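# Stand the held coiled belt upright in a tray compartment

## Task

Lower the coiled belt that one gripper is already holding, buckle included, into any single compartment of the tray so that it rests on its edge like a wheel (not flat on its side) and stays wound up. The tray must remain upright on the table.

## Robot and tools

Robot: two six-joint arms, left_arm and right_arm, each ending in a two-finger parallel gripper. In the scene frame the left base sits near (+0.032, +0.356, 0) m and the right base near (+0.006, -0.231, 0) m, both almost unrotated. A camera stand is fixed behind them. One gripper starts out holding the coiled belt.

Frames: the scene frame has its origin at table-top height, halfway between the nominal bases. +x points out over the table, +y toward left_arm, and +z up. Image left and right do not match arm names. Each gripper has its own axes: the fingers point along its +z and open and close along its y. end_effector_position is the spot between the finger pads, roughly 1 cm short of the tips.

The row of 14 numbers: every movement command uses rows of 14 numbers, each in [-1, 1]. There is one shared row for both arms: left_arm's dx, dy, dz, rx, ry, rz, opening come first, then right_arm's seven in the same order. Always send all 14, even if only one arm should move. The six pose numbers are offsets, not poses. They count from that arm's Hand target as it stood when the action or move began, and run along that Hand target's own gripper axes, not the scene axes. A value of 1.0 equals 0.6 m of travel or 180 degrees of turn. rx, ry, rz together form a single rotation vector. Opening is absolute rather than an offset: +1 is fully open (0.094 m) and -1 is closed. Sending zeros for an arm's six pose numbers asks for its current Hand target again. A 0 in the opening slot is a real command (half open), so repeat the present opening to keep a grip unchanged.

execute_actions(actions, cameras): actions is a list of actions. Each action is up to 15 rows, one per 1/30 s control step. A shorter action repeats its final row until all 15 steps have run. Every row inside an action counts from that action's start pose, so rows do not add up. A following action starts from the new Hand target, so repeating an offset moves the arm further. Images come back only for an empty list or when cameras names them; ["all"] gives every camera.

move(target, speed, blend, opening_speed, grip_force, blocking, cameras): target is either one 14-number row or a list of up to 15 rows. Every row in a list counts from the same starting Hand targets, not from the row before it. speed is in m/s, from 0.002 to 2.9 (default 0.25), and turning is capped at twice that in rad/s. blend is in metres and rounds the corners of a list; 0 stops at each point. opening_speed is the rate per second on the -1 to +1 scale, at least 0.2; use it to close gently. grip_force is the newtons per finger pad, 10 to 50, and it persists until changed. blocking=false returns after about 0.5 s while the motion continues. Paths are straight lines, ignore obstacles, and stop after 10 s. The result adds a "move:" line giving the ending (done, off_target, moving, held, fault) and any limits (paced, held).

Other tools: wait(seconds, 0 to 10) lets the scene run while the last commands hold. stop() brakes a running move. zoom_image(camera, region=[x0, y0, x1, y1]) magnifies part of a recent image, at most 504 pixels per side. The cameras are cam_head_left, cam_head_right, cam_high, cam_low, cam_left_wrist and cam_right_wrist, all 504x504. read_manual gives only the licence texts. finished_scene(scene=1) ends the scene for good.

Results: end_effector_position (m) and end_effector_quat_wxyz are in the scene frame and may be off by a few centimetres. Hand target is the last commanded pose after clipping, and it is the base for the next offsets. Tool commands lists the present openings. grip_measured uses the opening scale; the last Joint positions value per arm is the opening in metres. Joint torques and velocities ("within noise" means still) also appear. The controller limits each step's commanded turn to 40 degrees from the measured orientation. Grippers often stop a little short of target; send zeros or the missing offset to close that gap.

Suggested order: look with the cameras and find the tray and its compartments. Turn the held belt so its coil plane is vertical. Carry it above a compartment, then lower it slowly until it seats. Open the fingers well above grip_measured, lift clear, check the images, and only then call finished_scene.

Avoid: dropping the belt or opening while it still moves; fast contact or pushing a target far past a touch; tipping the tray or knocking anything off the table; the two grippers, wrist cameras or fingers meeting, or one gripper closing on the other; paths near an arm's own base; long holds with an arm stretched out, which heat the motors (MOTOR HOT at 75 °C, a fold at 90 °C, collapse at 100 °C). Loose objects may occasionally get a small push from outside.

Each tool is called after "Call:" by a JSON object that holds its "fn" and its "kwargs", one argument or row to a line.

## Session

Call:
{"fn": "execute_actions", "kwargs": {
  "actions": []
}}

Call:
{"fn": "zoom_image", "kwargs": {
  "camera": "cam_low",
  "region": [80, 120, 360, 400]
}}

Scene clock: 0.00 s.
left_arm: end_effector_position=(+0.4156, +0.3583, +0.4073) grip_measured=+1.000 end_effector_quat_wxyz=(+0.707, -0.001, +0.707, +0.001) | right_arm: end_effector_position=(+0.4214, -0.0052, +0.2868) grip_measured=-0.765 end_effector_quat_wxyz=(+0.565, -0.579, +0.408, +0.424)
Joint positions: left_arm=[0 1.047 1.047 0 0 0 0.094] | right_arm=[0.115 1.927 1.38 0.511 -1.494 -0.348 0.011]
Joint velocities: within noise
Joint torques (N m): no reading
Heat: left arm: 32 °C; right arm: 33 °C.
Hand target: left_arm +0.4139, +0.3583, +0.4078; +0.706, -0.001, +0.708, +0.001 | right_arm +0.4206, -0.0053, +0.2895; +0.563, -0.578, +0.409, +0.426
Tool commands: left_gripper/opening=+1.0 right_gripper/opening=-1.0

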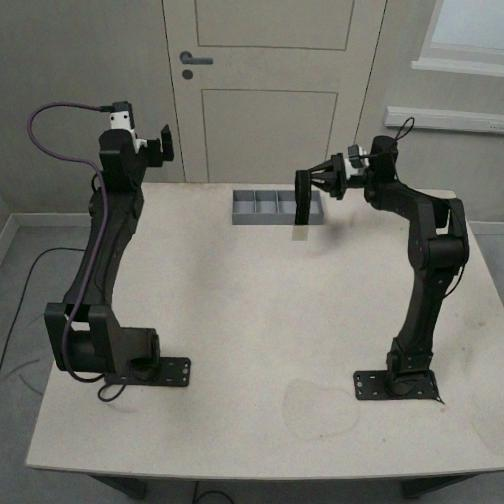

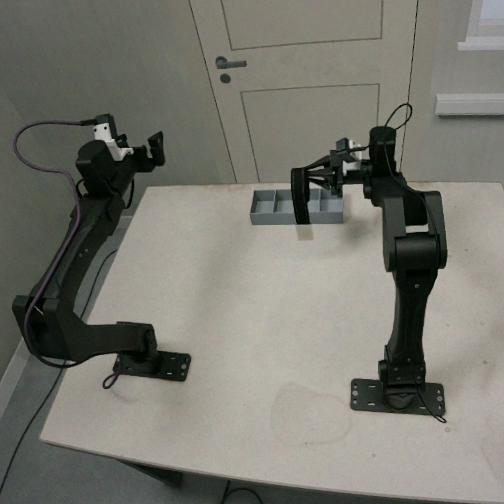

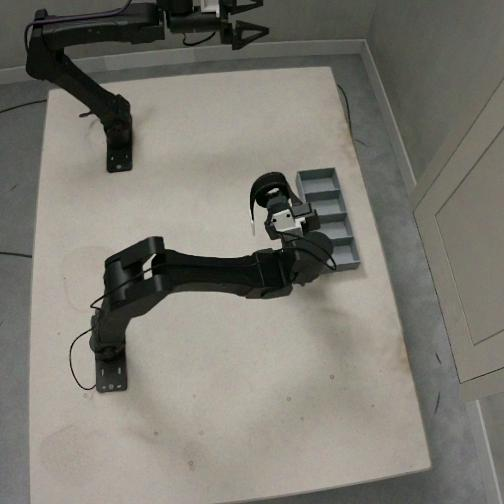

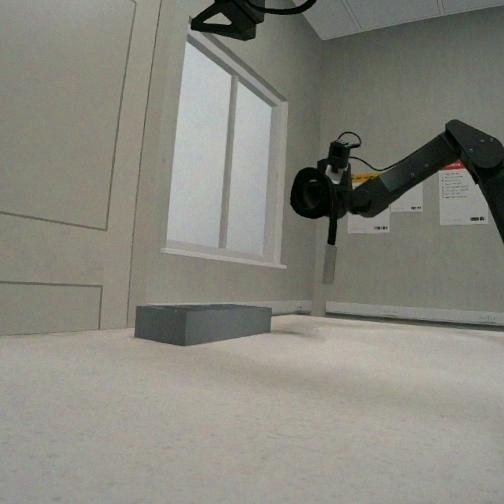

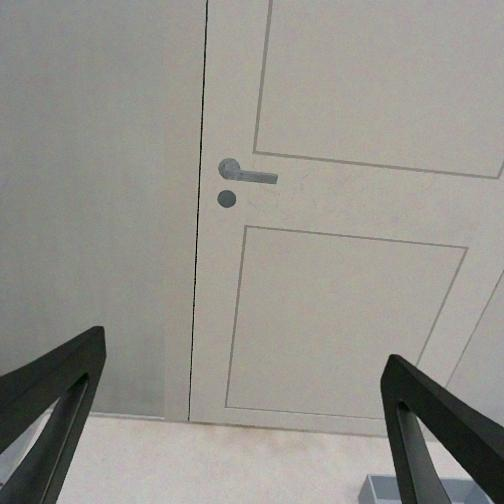

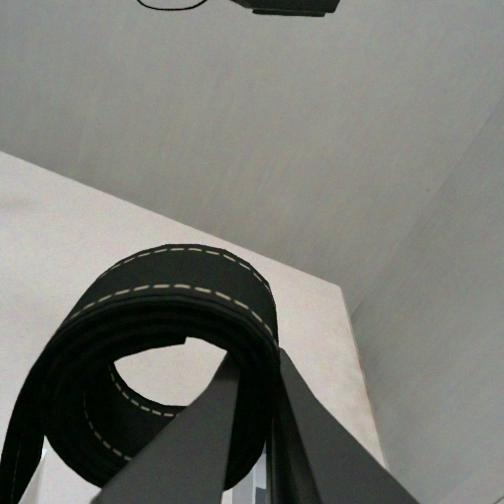

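Scaled by 1.800 from the camera's 504x504 image, which has a finer 720x720 frame.

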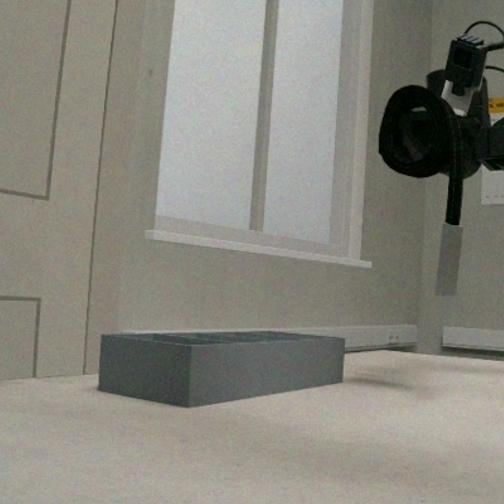

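Call:
{"fn": "zoom_image", "kwargs": {
  "camera": "cam_high",
  "region": [240, 150, 380, 290]
}}

Call:
{"fn": "zoom_image", "kwargs": {
  "camera": "cam_low",
  "region": [270, 140, 380, 300]
}}

Scaled by 3.600 from the camera's 504x504 image, which has a finer 720x720 frame.

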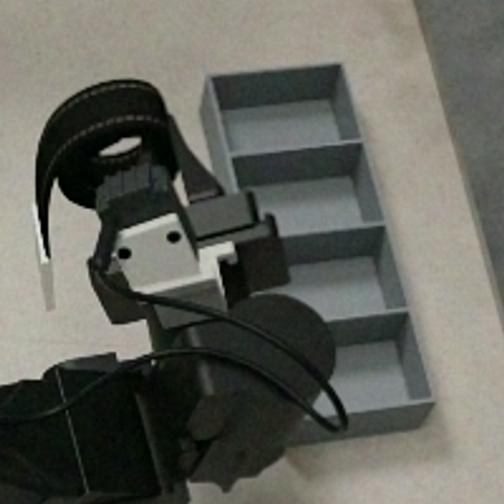

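Scaled by 3.150 from the camera's 504x504 image, which has a finer 720x720 frame.

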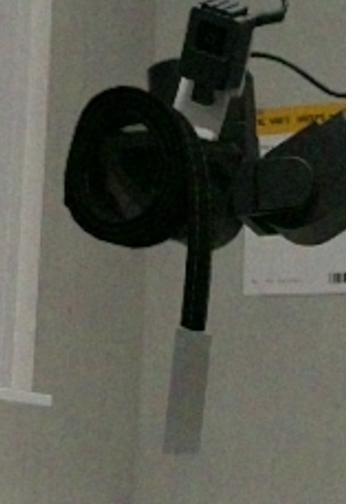

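Call:
{"fn": "move", "kwargs": {
  "target": [
    [0.0833, -0.1667, 0.0333, 0, 0.295, 0, 0.3, 0.213, -0.0271, 0.2699, 0.0201, -0.0234, 0.743, -1],
    [0.2175, -0.318, 0.0578, 0, 0.295, 0, 0.3, 0.213, -0.0271, 0.2699, 0.0201, -0.0234, 0.743, -1]
  ],
  "speed": [0.3, 0.2],
  "blend": [0.03, 0],
  "cameras": ["cam_low", "cam_left_wrist", "cam_head_left", "cam_high"]
}}

Call:
{"fn": "zoom_image", "kwargs": {
  "camera": "cam_low",
  "region": [150, 140, 330, 350]
}}

Scene clock: 47.10 s.
left_arm: end_effector_position=(+0.4445, +0.1686, +0.2889) grip_measured=+0.302 end_effector_quat_wxyz=(+0.322, +0.002, +0.947, -0.009) | right_arm: end_effector_position=(+0.4650, +0.1547, +0.1681) grip_measured=-0.765 end_effector_quat_wxyz=(-0.156, +0.187, +0.689, +0.683)
Joint positions: left_arm=[-0.553 1.847 2.092 -1.226 -0.307 -0.451 0.061] | right_arm=[0.435 2.367 1.591 0.733 -1.103 2.022 0.011]
Joint torques (N m): left_arm=[-0.08 -6 5.53 1.8 -0.3 -0.11] | right_arm=[0.2 -11.56 7.79 1.7 0.01 0.02]
Heat: left arm: 36 °C; right arm: 37 °C.
Hand target: left_arm +0.4488, +0.1677, +0.2769; +0.315, -0.002, +0.949, +0.001 | right_arm +0.4696, +0.1581, +0.1719; -0.145, +0.176, +0.686, +0.691
Off the commanded pose: left_arm 0.013 m, 2 deg | right_arm 0.007 m, 2 deg.
move: off_target (left_arm)
Images, in order (width x height): cam_head_left 504x504, cam_high 504x504, cam_low 504x504, cam_left_wrist 504x504.

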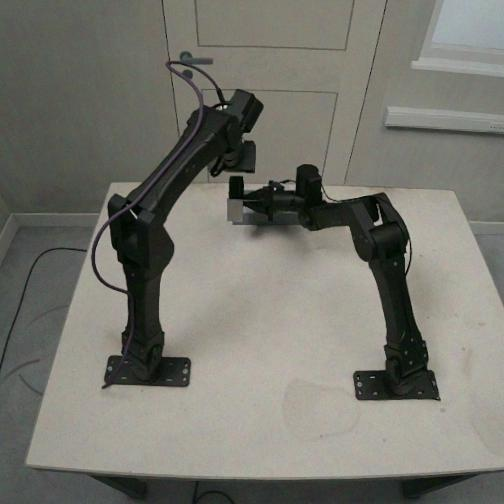

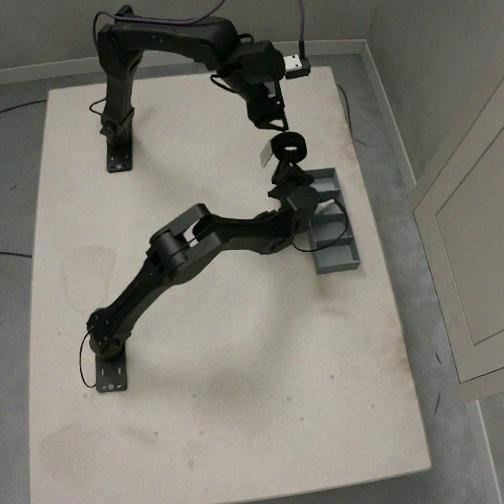

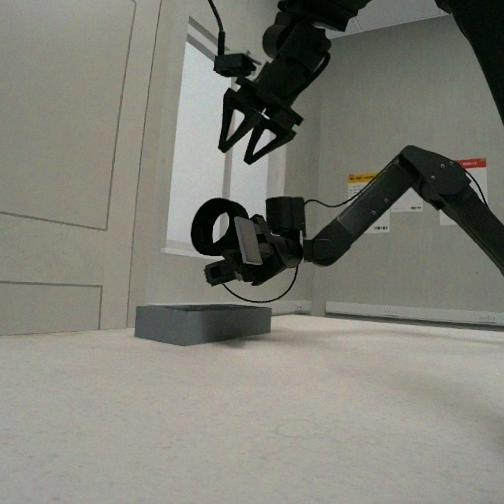

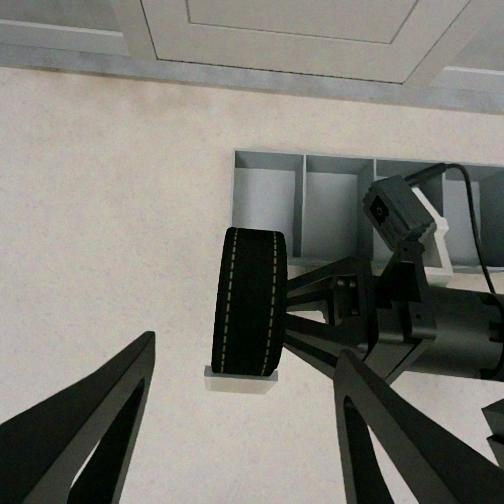

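Scaled by 2.400 from the camera's 504x504 image, which has a finer 720x720 frame.

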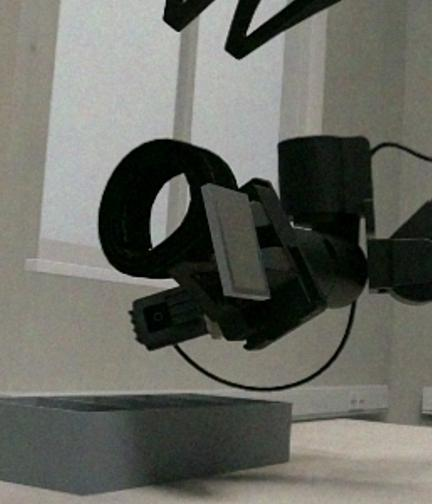

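Call:
{"fn": "move", "kwargs": {
  "target": [-0.0013, -0.006, 0.1528, 0, 0, 0, 0.3, 0, 0, 0, 0, 0, 0, -1],
  "speed": 0.1,
  "cameras": ["cam_low", "cam_left_wrist"]
}}

Call:
{"fn": "zoom_image", "kwargs": {
  "camera": "cam_low",
  "region": [150, 140, 330, 350]
}}

Scene clock: 63.43 s.
left_arm: end_effector_position=(+0.5003, +0.1631, +0.2211) grip_measured=+0.302 end_effector_quat_wxyz=(+0.328, -0.006, +0.945, -0.008) | right_arm: end_effector_position=(+0.4650, +0.1547, +0.1681) grip_measured=-0.765 end_effector_quat_wxyz=(-0.156, +0.187, +0.689, +0.683)
Joint positions: left_arm=[-0.497 1.952 1.938 -0.944 -0.287 -0.415 0.061] | right_arm=[0.435 2.367 1.591 0.733 -1.103 2.022 0.011]
Joint torques (N m): left_arm=[0.53 -6.9 6.16 1.81 -0.17 0.12] | right_arm=[0.23 -11.54 7.76 1.7 0.02 -0.02]
Heat: left arm: 34 °C; right arm: 36 °C.
Hand target: left_arm +0.5042, +0.1643, +0.2037; +0.314, -0.002, +0.949, +0.001 | right_arm +0.4696, +0.1581, +0.1719; -0.145, +0.176, +0.686, +0.691
Off the commanded pose: left_arm 0.018 m, 2 deg | right_arm 0.007 m, 2 deg.
move: off_target (left_arm)
Images, in order (width x height): cam_low 504x504, cam_left_wrist 504x504.

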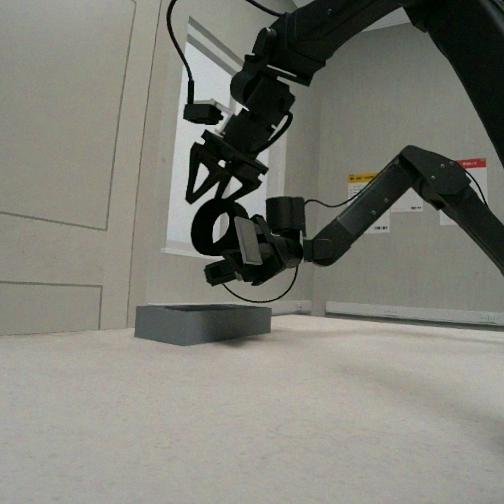

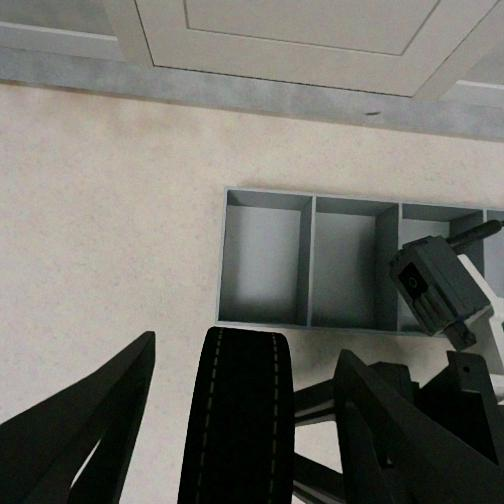

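Scaled by 2.400 from the camera's 504x504 image, which has a finer 720x720 frame.

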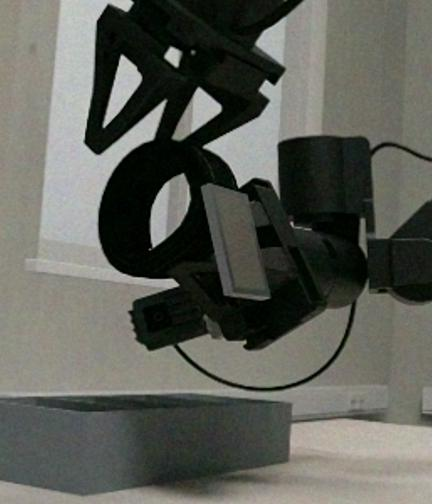

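Call:
{"fn": "move", "kwargs": {
  "target": [
    [0.017, 0.0017, 0.0075, 0, 0, 0, 0.3, 0, 0, 0, 0, 0, 0, -1],
    [0.017, 0.0017, 0.0075, 0, 0, 0, -0.6, 0, 0, 0, 0, 0, 0, -1]
  ],
  "speed": 0.05,
  "opening_speed": 0.5,
  "grip_force": [30, 50],
  "cameras": ["cam_low", "cam_left_wrist"]
}}

Call:
{"fn": "zoom_image", "kwargs": {
  "camera": "cam_low",
  "region": [150, 140, 330, 350]
}}

Scene clock: 76.47 s.
left_arm: end_effector_position=(+0.4995, +0.1634, +0.2000) grip_measured=-0.320 end_effector_quat_wxyz=(+0.319, -0.004, +0.948, -0.004) | right_arm: end_effector_position=(+0.4650, +0.1547, +0.1681) grip_measured=-0.765 end_effector_quat_wxyz=(-0.156, +0.187, +0.689, +0.683)
Joint positions: left_arm=[-0.497 1.952 1.865 -0.892 -0.286 -0.415 0.032] | right_arm=[0.435 2.367 1.591 0.733 -1.103 2.022 0.011]
Joint torques (N m): left_arm=[0.23 -8.95 5.86 1.76 -0.2 0.07] | right_arm=[0.25 -11.45 7.94 1.7 -0.01 0.04]
Heat: left arm: 34 °C; right arm: 35 °C.
Hand target: left_arm +0.4987, +0.1652, +0.1942; +0.315, -0.002, +0.949, +0.001 | right_arm +0.4696, +0.1581, +0.1719; -0.145, +0.176, +0.686, +0.691
Off the commanded pose: left_arm 0.006 m, 1 deg | right_arm 0.007 m, 2 deg.
grip_force (N): 30, 50
move: done
Images, in order (width x height): cam_low 504x504, cam_left_wrist 504x504.

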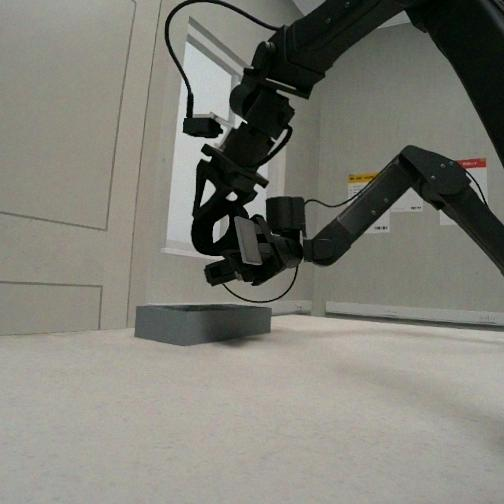

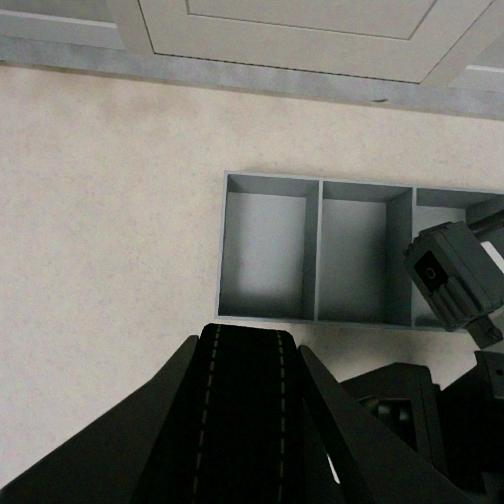

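Scaled by 2.400 from the camera's 504x504 image, which has a finer 720x720 frame.

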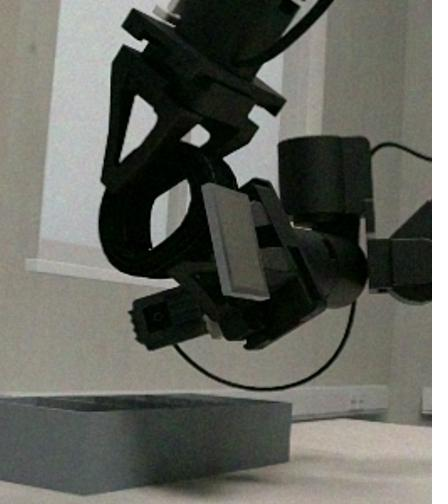

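Call:
{"fn": "move", "kwargs": {
  "target": [
    [0, 0, 0, 0, 0, 0, -0.6, 0, 0, 0, 0, 0, 0, -0.42],
    [0, 0, 0, 0, 0, 0, -0.6, 0, 0, -0.2167, 0, 0, 0, -0.42],
    [0, 0, 0, 0, 0, 0, -0.6, 0, 0, -0.38, 0, 0, 0, -0.42]
  ],
  "opening_speed": 0.4,
  "speed": [0.08, 0.08, 0.2],
  "blend": [0, 0.02, 0],
  "cameras": ["cam_low", "cam_left_wrist", "cam_head_left", "cam_high"]
}}

Call:
{"fn": "zoom_image", "kwargs": {
  "camera": "cam_low",
  "region": [150, 140, 330, 350]
}}

Call:
{"fn": "zoom_image", "kwargs": {
  "camera": "cam_high",
  "region": [240, 110, 360, 230]
}}

Scene clock: 91.93 s.
left_arm: end_effector_position=(+0.4999, +0.1627, +0.2003) grip_measured=-0.321 end_effector_quat_wxyz=(+0.319, -0.004, +0.948, -0.006) | right_arm: end_effector_position=(+0.4654, -0.0712, +0.1591) grip_measured=-0.421 end_effector_quat_wxyz=(-0.158, +0.199, +0.679, +0.689)
Joint positions: left_arm=[-0.497 1.952 1.865 -0.89 -0.283 -0.415 0.032] | right_arm=[-0.038 2.241 1.31 0.85 -1.557 2.001 0.027]
Joint torques (N m): left_arm=[0.18 -8.96 5.89 1.73 -0.22 0.07] | right_arm=[0.24 -14.46 4.15 1.31 -0.23 -0.13]
Heat: left arm: 34 °C; right arm: 36 °C.
Hand target: left_arm +0.4987, +0.1653, +0.1942; +0.315, -0.002, +0.949, +0.001 | right_arm +0.4594, -0.0697, +0.1727; -0.145, +0.176, +0.686, +0.691
Off the commanded pose: left_arm 0.007 m, 1 deg | right_arm 0.015 m, 3 deg.
joint sent to its limit (right arm) — joint 5 (wrist yaw), lower limit. The joint targets still meet the commanded pose.
grip_force (N): 30, 50
move: off_target (right_arm)
Images, in order (width x height): cam_head_left 504x504, cam_high 504x504, cam_low 504x504, cam_left_wrist 504x504.

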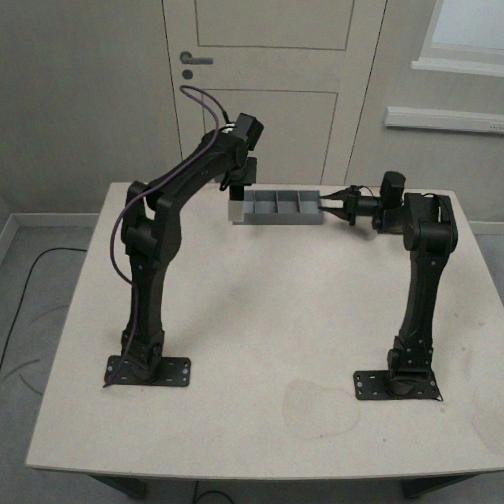

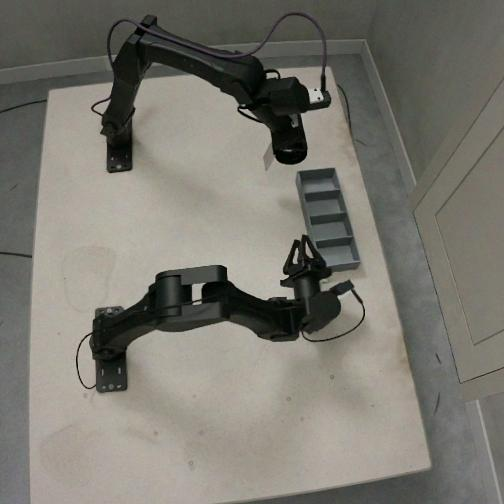

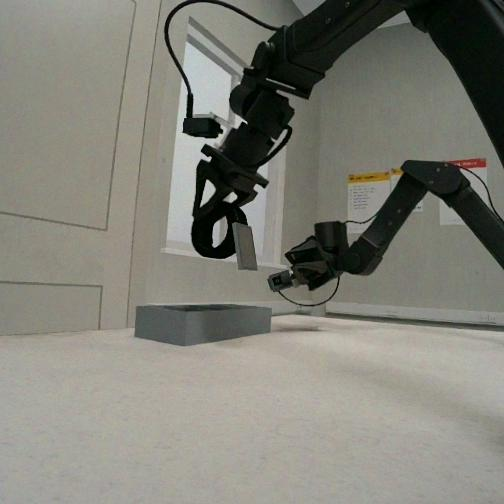

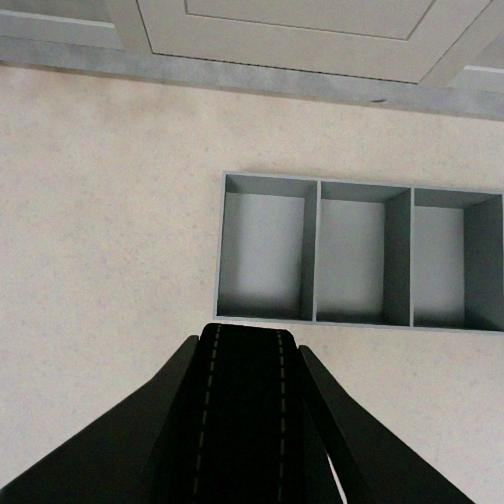

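Scaled by 2.400 from the camera's 504x504 image, which has a finer 720x720 frame.

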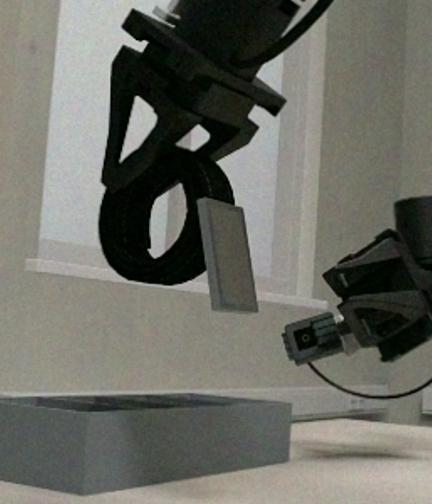

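Scaled by 4.200 from the camera's 504x504 image, which has a finer 720x720 frame.

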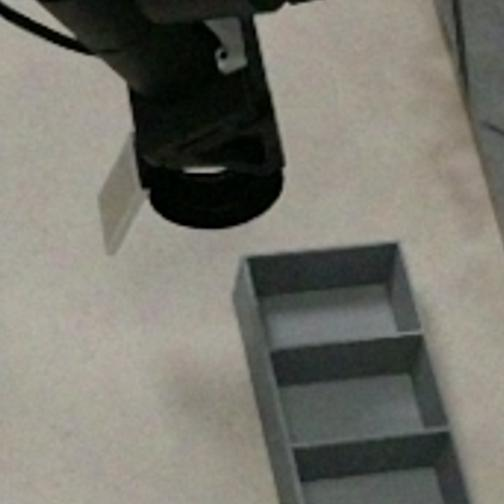

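Call:
{"fn": "move", "kwargs": {
  "target": [-0.106, -0.0207, 0.131, -0.0143, -0.033, -0.0191, -0.6, 0, 0, 0, 0, 0, 0, -0.42],
  "speed": 0.12,
  "cameras": ["cam_low", "cam_left_wrist", "cam_head_left", "cam_high"]
}}

Call:
{"fn": "zoom_image", "kwargs": {
  "camera": "cam_low",
  "region": [110, 180, 290, 360]
}}

Call:
{"fn": "zoom_image", "kwargs": {
  "camera": "cam_high",
  "region": [270, 110, 370, 210]
}}

Call:
{"fn": "zoom_image", "kwargs": {
  "camera": "cam_head_left",
  "region": [200, 150, 340, 250]
}}

Scene clock: 123.50 s.
left_arm: end_effector_position=(+0.5891, +0.1502, +0.1755) grip_measured=-0.321 end_effector_quat_wxyz=(+0.363, -0.036, +0.931, +0.002) | right_arm: end_effector_position=(+0.4653, -0.0712, +0.1591) grip_measured=-0.421 end_effector_quat_wxyz=(-0.158, +0.199, +0.679, +0.689)
Joint positions: left_arm=[-0.457 2.277 2.211 -0.826 -0.329 -0.415 0.032] | right_arm=[-0.038 2.241 1.31 0.85 -1.557 2.001 0.027]
Joint torques (N m): left_arm=[0.5 -9.01 9.85 1.8 -0.36 0.11] | right_arm=[0.23 -14.6 4.12 1.26 -0.19 -0.14]
Heat: left arm: 34 °C; right arm: 43 °C.
Hand target: left_arm +0.5967, +0.1532, +0.1691; +0.363, -0.037, +0.931, +0.013 | right_arm +0.4594, -0.0697, +0.1727; -0.145, +0.176, +0.686, +0.691
Off the commanded pose: left_arm 0.010 m, 1 deg | right_arm 0.015 m, 3 deg.
joint sent to its limit (right arm) — joint 5 (wrist yaw), lower limit. The joint targets still meet the commanded pose.
grip_force (N): 30, 50
move: off_target (right_arm)
Images, in order (width x height): cam_head_left 504x504, cam_high 504x504, cam_low 504x504, cam_left_wrist 504x504.

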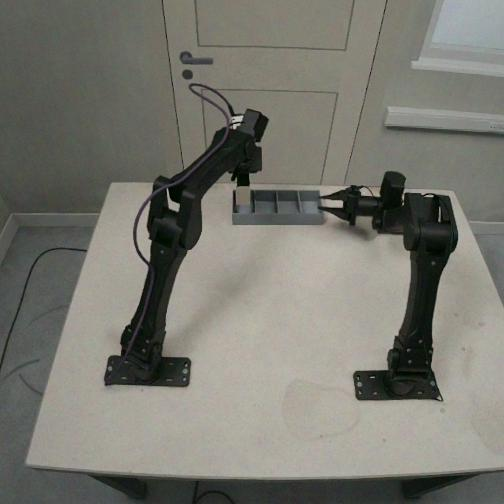

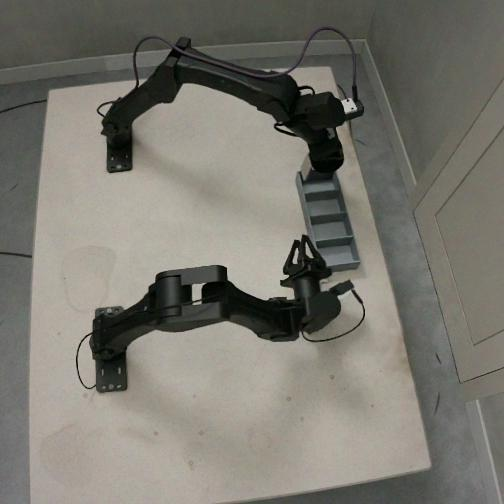

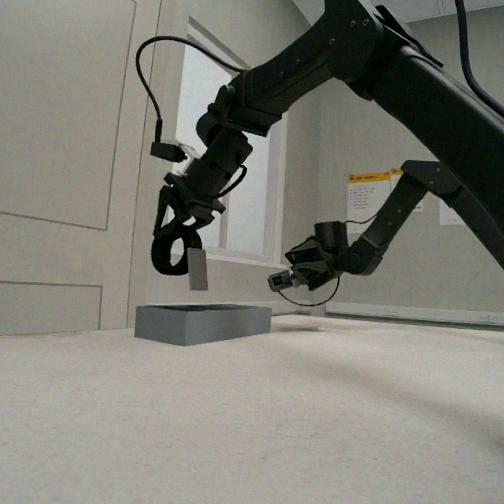

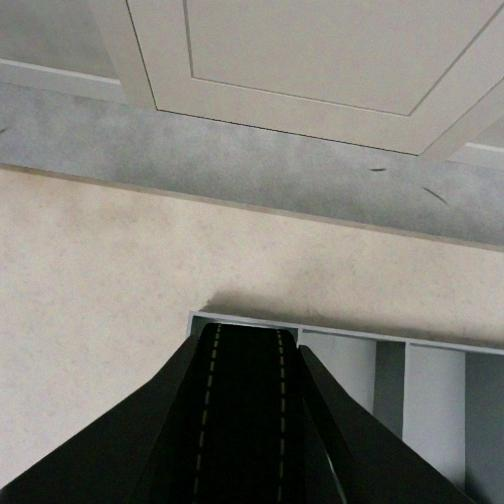

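Scaled by 2.800 from the camera's 504x504 image, which has a finer 720x720 frame.

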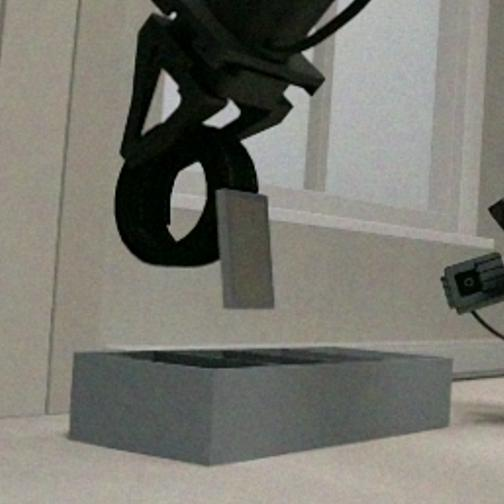

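Scaled by 5.040 from the camera's 504x504 image, which has a finer 720x720 frame.

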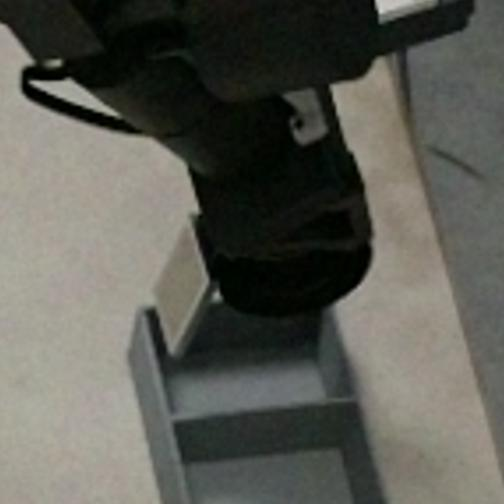

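Scaled by 3.600 from the camera's 504x504 image, which has a finer 720x720 frame.

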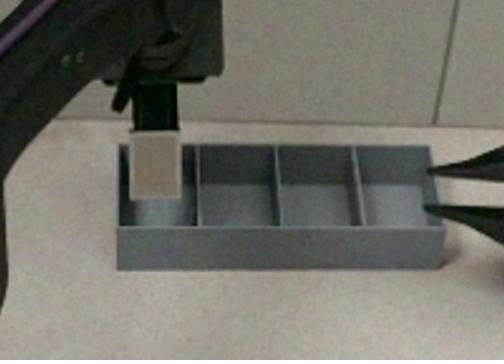

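Call:
{"fn": "move", "kwargs": {
  "target": [0.0068, -0.007, 0.014, 0, -0.0306, 0, -0.6, 0, 0, 0, 0, 0, 0, -0.42],
  "speed": 0.06,
  "cameras": ["cam_low", "cam_left_wrist", "cam_head_left", "cam_high"]
}}

Call:
{"fn": "zoom_image", "kwargs": {
  "camera": "cam_low",
  "region": [110, 180, 290, 360]
}}

Call:
{"fn": "zoom_image", "kwargs": {
  "camera": "cam_high",
  "region": [270, 110, 370, 210]
}}

Call:
{"fn": "zoom_image", "kwargs": {
  "camera": "cam_head_left",
  "region": [200, 150, 340, 250]
}}

Scene clock: 150.77 s.
left_arm: end_effector_position=(+0.6001, +0.1508, +0.1413) grip_measured=-0.321 end_effector_quat_wxyz=(+0.387, -0.038, +0.921, +0.016) | right_arm: end_effector_position=(+0.4653, -0.0712, +0.1591) grip_measured=-0.421 end_effector_quat_wxyz=(-0.158, +0.199, +0.679, +0.689)
Joint positions: left_arm=[-0.462 2.277 2.041 -0.615 -0.377 -0.397 0.032] | right_arm=[-0.038 2.241 1.31 0.85 -1.557 2.001 0.027]
Joint torques (N m): left_arm=[-0.55 -14.27 6.48 2.09 -0.37 0.11] | right_arm=[0.13 -14.38 4.05 1.3 -0.17 -0.14]
Heat: left arm: 35 °C; right arm: 46 °C.
Hand target: left_arm +0.5997, +0.1492, +0.1603; +0.407, -0.036, +0.912, +0.015 | right_arm +0.4594, -0.0697, +0.1727; -0.145, +0.176, +0.686, +0.691
Off the commanded pose: left_arm 0.019 m, 3 deg | right_arm 0.015 m, 3 deg.
joint sent to its limit (right arm) — joint 5 (wrist yaw), lower limit. The joint targets still meet the commanded pose.
grip_force (N): 30, 50
move: off_target (left_arm, right_arm)
Images, in order (width x height): cam_head_left 504x504, cam_high 504x504, cam_low 504x504, cam_left_wrist 504x504.

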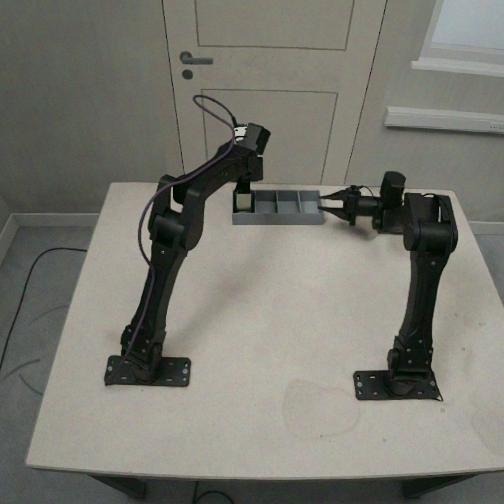

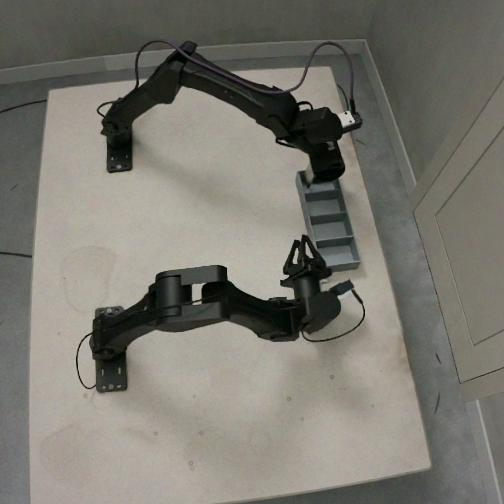

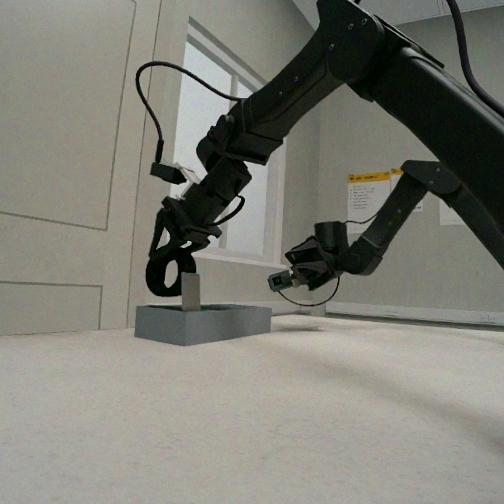

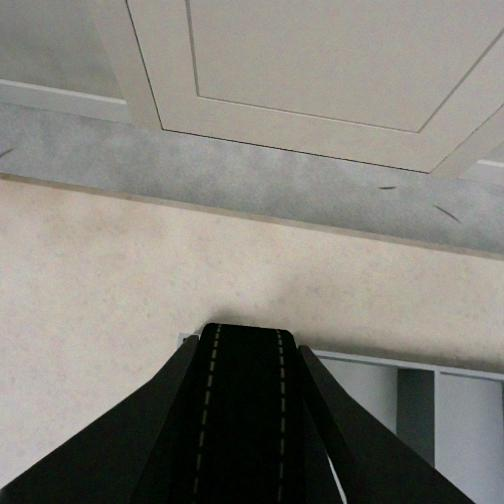

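Scaled by 2.800 from the camera's 504x504 image, which has a finer 720x720 frame.

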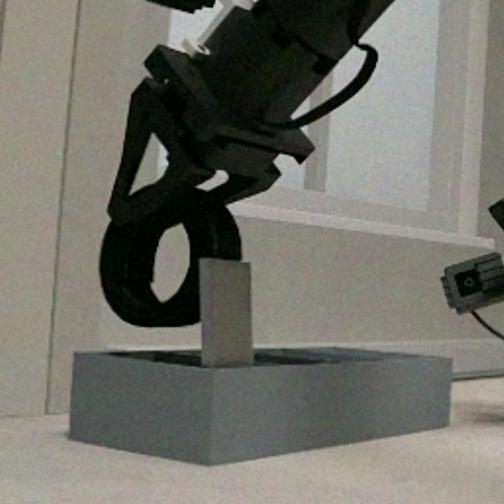

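Scaled by 5.040 from the camera's 504x504 image, which has a finer 720x720 frame.

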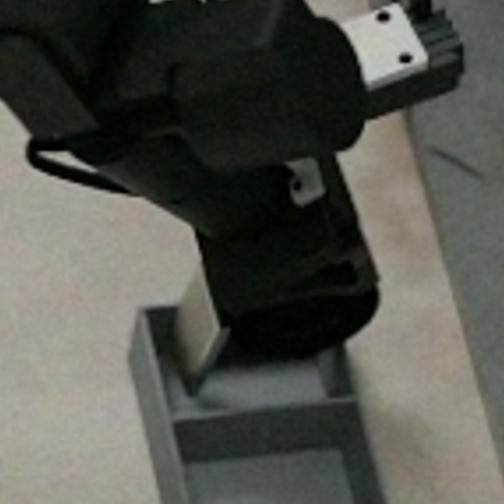

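Scaled by 3.600 from the camera's 504x504 image, which has a finer 720x720 frame.

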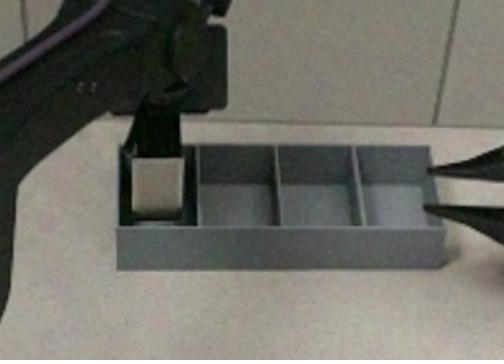

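Call:
{"fn": "move", "kwargs": {
  "target": [0.0307, -0.006, 0.0156, 0, 0, 0, -0.6, 0, 0, 0, 0, 0, 0, -0.42],
  "speed": 0.04,
  "cameras": ["cam_low", "cam_left_wrist", "cam_head_left", "cam_high"]
}}

Call:
{"fn": "zoom_image", "kwargs": {
  "camera": "cam_low",
  "region": [110, 180, 290, 360]
}}

Call:
{"fn": "zoom_image", "kwargs": {
  "camera": "cam_high",
  "region": [270, 110, 370, 210]
}}

Call:
{"fn": "zoom_image", "kwargs": {
  "camera": "cam_head_left",
  "region": [200, 150, 340, 250]
}}

Scene clock: 165.33 s.
left_arm: end_effector_position=(+0.5947, +0.1465, +0.1155) grip_measured=-0.321 end_effector_quat_wxyz=(+0.383, -0.032, +0.923, +0.020) | right_arm: end_effector_position=(+0.4653, -0.0712, +0.1591) grip_measured=-0.421 end_effector_quat_wxyz=(-0.158, +0.199, +0.679, +0.689)
Joint positions: left_arm=[-0.474 2.277 1.945 -0.533 -0.385 -0.397 0.032] | right_arm=[-0.038 2.241 1.31 0.85 -1.557 2.001 0.027]
Joint torques (N m): left_arm=[-0.46 -15.05 6.46 2.11 -0.37 0] | right_arm=[0.18 -14.48 4.33 1.32 -0.18 -0.14]
Heat: left arm: 35 °C; right arm: 46 °C.
Hand target: left_arm +0.5947, +0.1451, +0.1403; +0.407, -0.036, +0.912, +0.014 | right_arm +0.4594, -0.0697, +0.1727; -0.145, +0.176, +0.686, +0.691
Off the commanded pose: left_arm 0.025 m, 3 deg | right_arm 0.015 m, 3 deg.
joint sent to its limit (right arm) — joint 5 (wrist yaw), lower limit. The joint targets still meet the commanded pose.
grip_force (N): 30, 50
move: off_target (left_arm, right_arm)
Images, in order (width x height): cam_head_left 504x504, cam_high 504x504, cam_low 504x504, cam_left_wrist 504x504.

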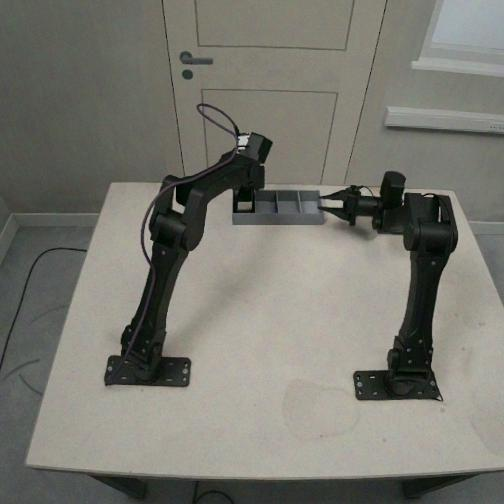

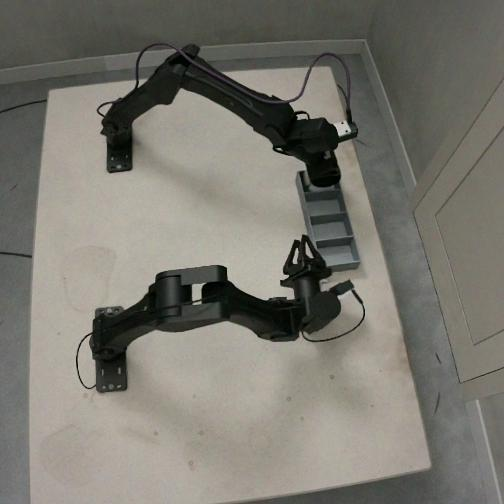

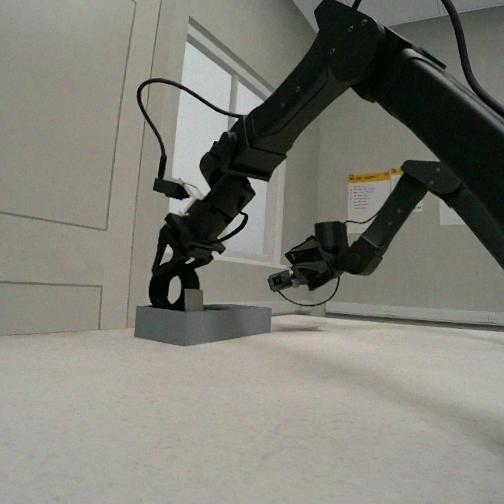

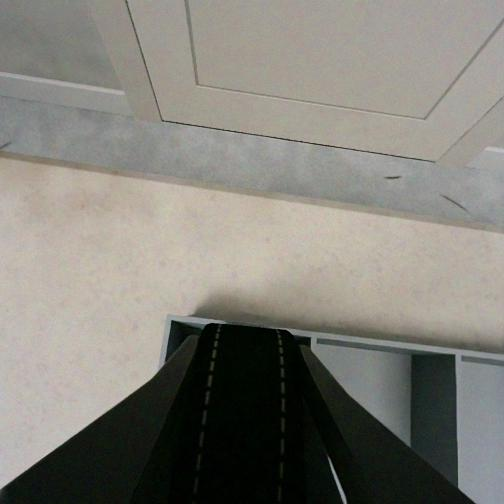

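Scaled by 2.800 from the camera's 504x504 image, which has a finer 720x720 frame.

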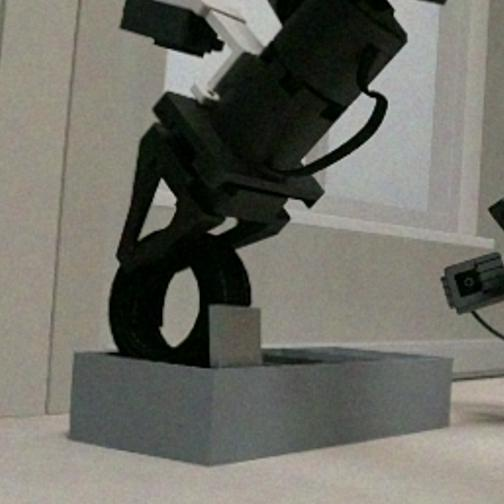

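Scaled by 5.040 from the camera's 504x504 image, which has a finer 720x720 frame.

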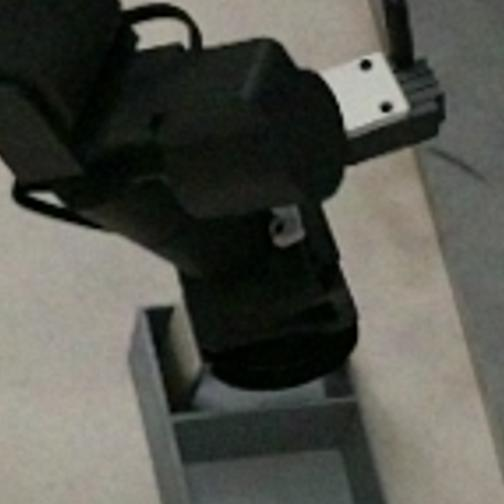

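Scaled by 3.600 from the camera's 504x504 image, which has a finer 720x720 frame.

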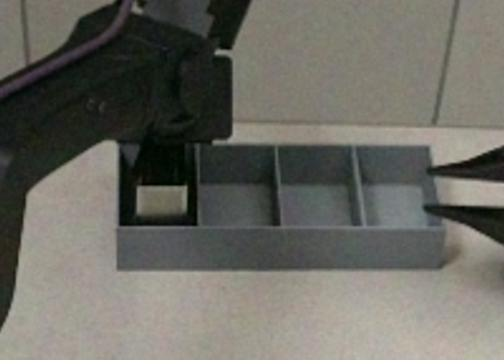

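Call:
{"fn": "move", "kwargs": {
  "target": [0.0219, 0, 0.013, 0, 0, 0, -0.6, 0, 0, 0, 0, 0, 0, -0.42],
  "speed": 0.04,
  "cameras": ["cam_low", "cam_head_left"]
}}

Scene clock: 177.83 s.
left_arm: end_effector_position=(+0.5924, +0.1484, +0.0989) grip_measured=-0.321 end_effector_quat_wxyz=(+0.383, -0.032, +0.923, +0.023) | right_arm: end_effector_position=(+0.4653, -0.0712, +0.1591) grip_measured=-0.421 end_effector_quat_wxyz=(-0.158, +0.199, +0.679, +0.689)
Joint positions: left_arm=[-0.474 2.277 1.88 -0.471 -0.389 -0.397 0.032] | right_arm=[-0.038 2.241 1.31 0.85 -1.557 2.001 0.027]
Joint torques (N m): left_arm=[-0.68 -15.36 6.24 2.06 -0.37 -0.03] | right_arm=[0.2 -14.52 4.11 1.33 -0.2 -0.17]
Heat: left arm: 35 °C; right arm: 47 °C.
Hand target: left_arm +0.5917, +0.1449, +0.1252; +0.407, -0.036, +0.912, +0.015 | right_arm +0.4594, -0.0697, +0.1727; -0.145, +0.176, +0.686, +0.691
Off the commanded pose: left_arm 0.027 m, 3 deg | right_arm 0.015 m, 3 deg.
joint sent to its limit (right arm) — joint 5 (wrist yaw), lower limit. The joint targets still meet the commanded pose.
grip_force (N): 30, 50
move: off_target (left_arm, right_arm)
Images, in order (width x height): cam_head_left 504x504, cam_low 504x504.

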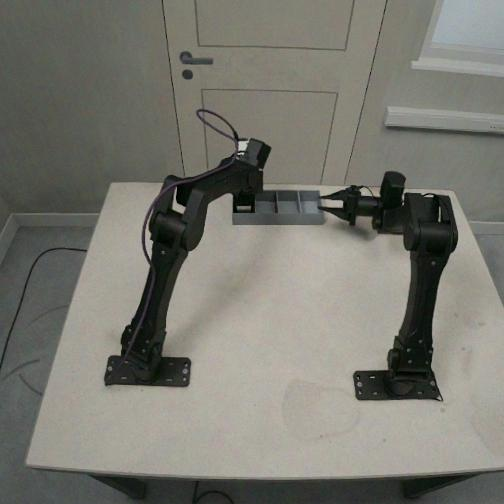

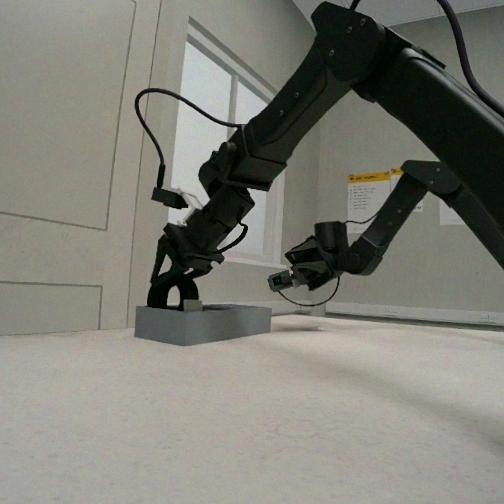

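Call:
{"fn": "move", "kwargs": {
  "target": [0.0185, 0, 0.0105, 0, 0, 0, -0.6, 0, 0, 0, 0, 0, 0, -0.42],
  "speed": 0.04,
  "cameras": ["cam_low", "cam_head_left"]
}}

Call:
{"fn": "zoom_image", "kwargs": {
  "camera": "cam_low",
  "region": [110, 230, 290, 360]
}}

Call:
{"fn": "zoom_image", "kwargs": {
  "camera": "cam_head_left",
  "region": [200, 150, 300, 250]
}}

Scene clock: 181.43 s.
left_arm: end_effector_position=(+0.5914, +0.1478, +0.0883) grip_measured=-0.321 end_effector_quat_wxyz=(+0.387, -0.033, +0.921, +0.022) | right_arm: end_effector_position=(+0.4653, -0.0712, +0.1591) grip_measured=-0.421 end_effector_quat_wxyz=(-0.158, +0.199, +0.679, +0.689)
Joint positions: left_arm=[-0.478 2.277 1.83 -0.412 -0.394 -0.397 0.032] | right_arm=[-0.038 2.241 1.31 0.85 -1.557 2.001 0.027]
Joint torques (N m): left_arm=[-0.69 -15.42 6.06 2.02 -0.34 -0.06] | right_arm=[0.2 -14.45 4.3 1.28 -0.21 -0.14]
Heat: left arm: 35 °C; right arm: 47 °C.
Hand target: left_arm +0.5891, +0.1447, +0.1129; +0.408, -0.037, +0.912, +0.014 | right_arm +0.4594, -0.0697, +0.1727; -0.145, +0.176, +0.686, +0.691
Off the commanded pose: left_arm 0.025 m, 3 deg | right_arm 0.015 m, 3 deg.
joint sent to its limit (right arm) — joint 5 (wrist yaw), lower limit. The joint targets still meet the commanded pose.
grip_force (N): 30, 50
move: off_target (left_arm, right_arm)
Images, in order (width x height): cam_head_left 504x504, cam_low 504x504.

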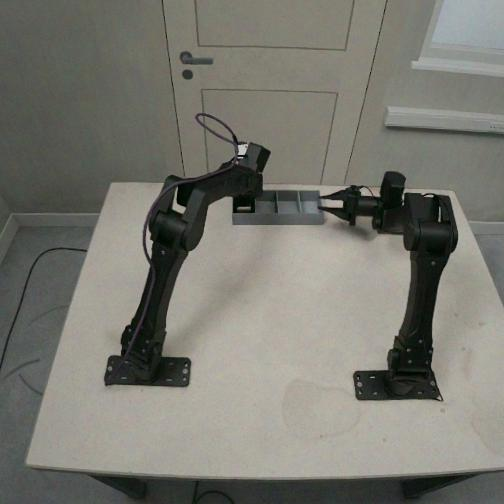

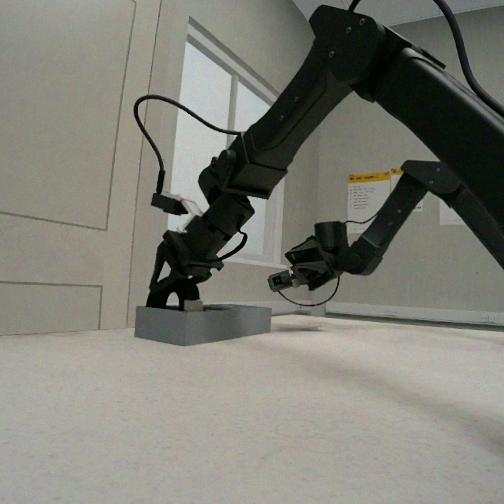

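Scaled by 2.800 from the camera's 504x504 image, which has a finer 720x720 frame.

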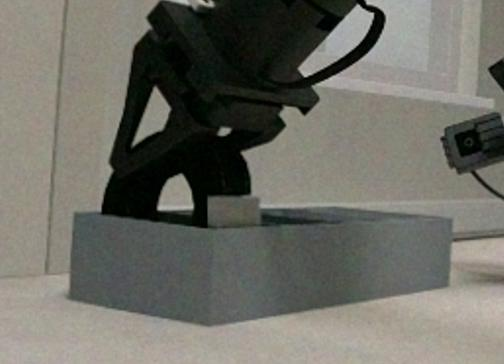

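Scaled by 5.040 from the camera's 504x504 image, which has a finer 720x720 frame.

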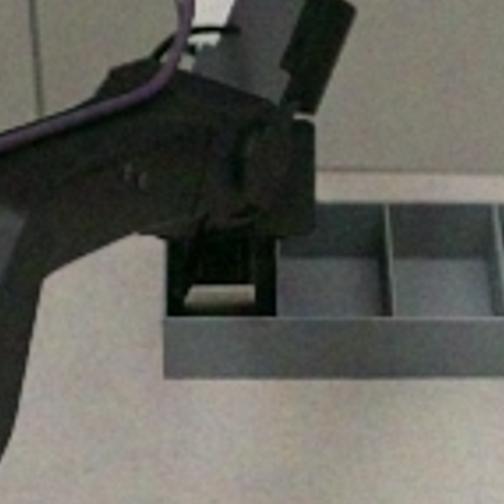

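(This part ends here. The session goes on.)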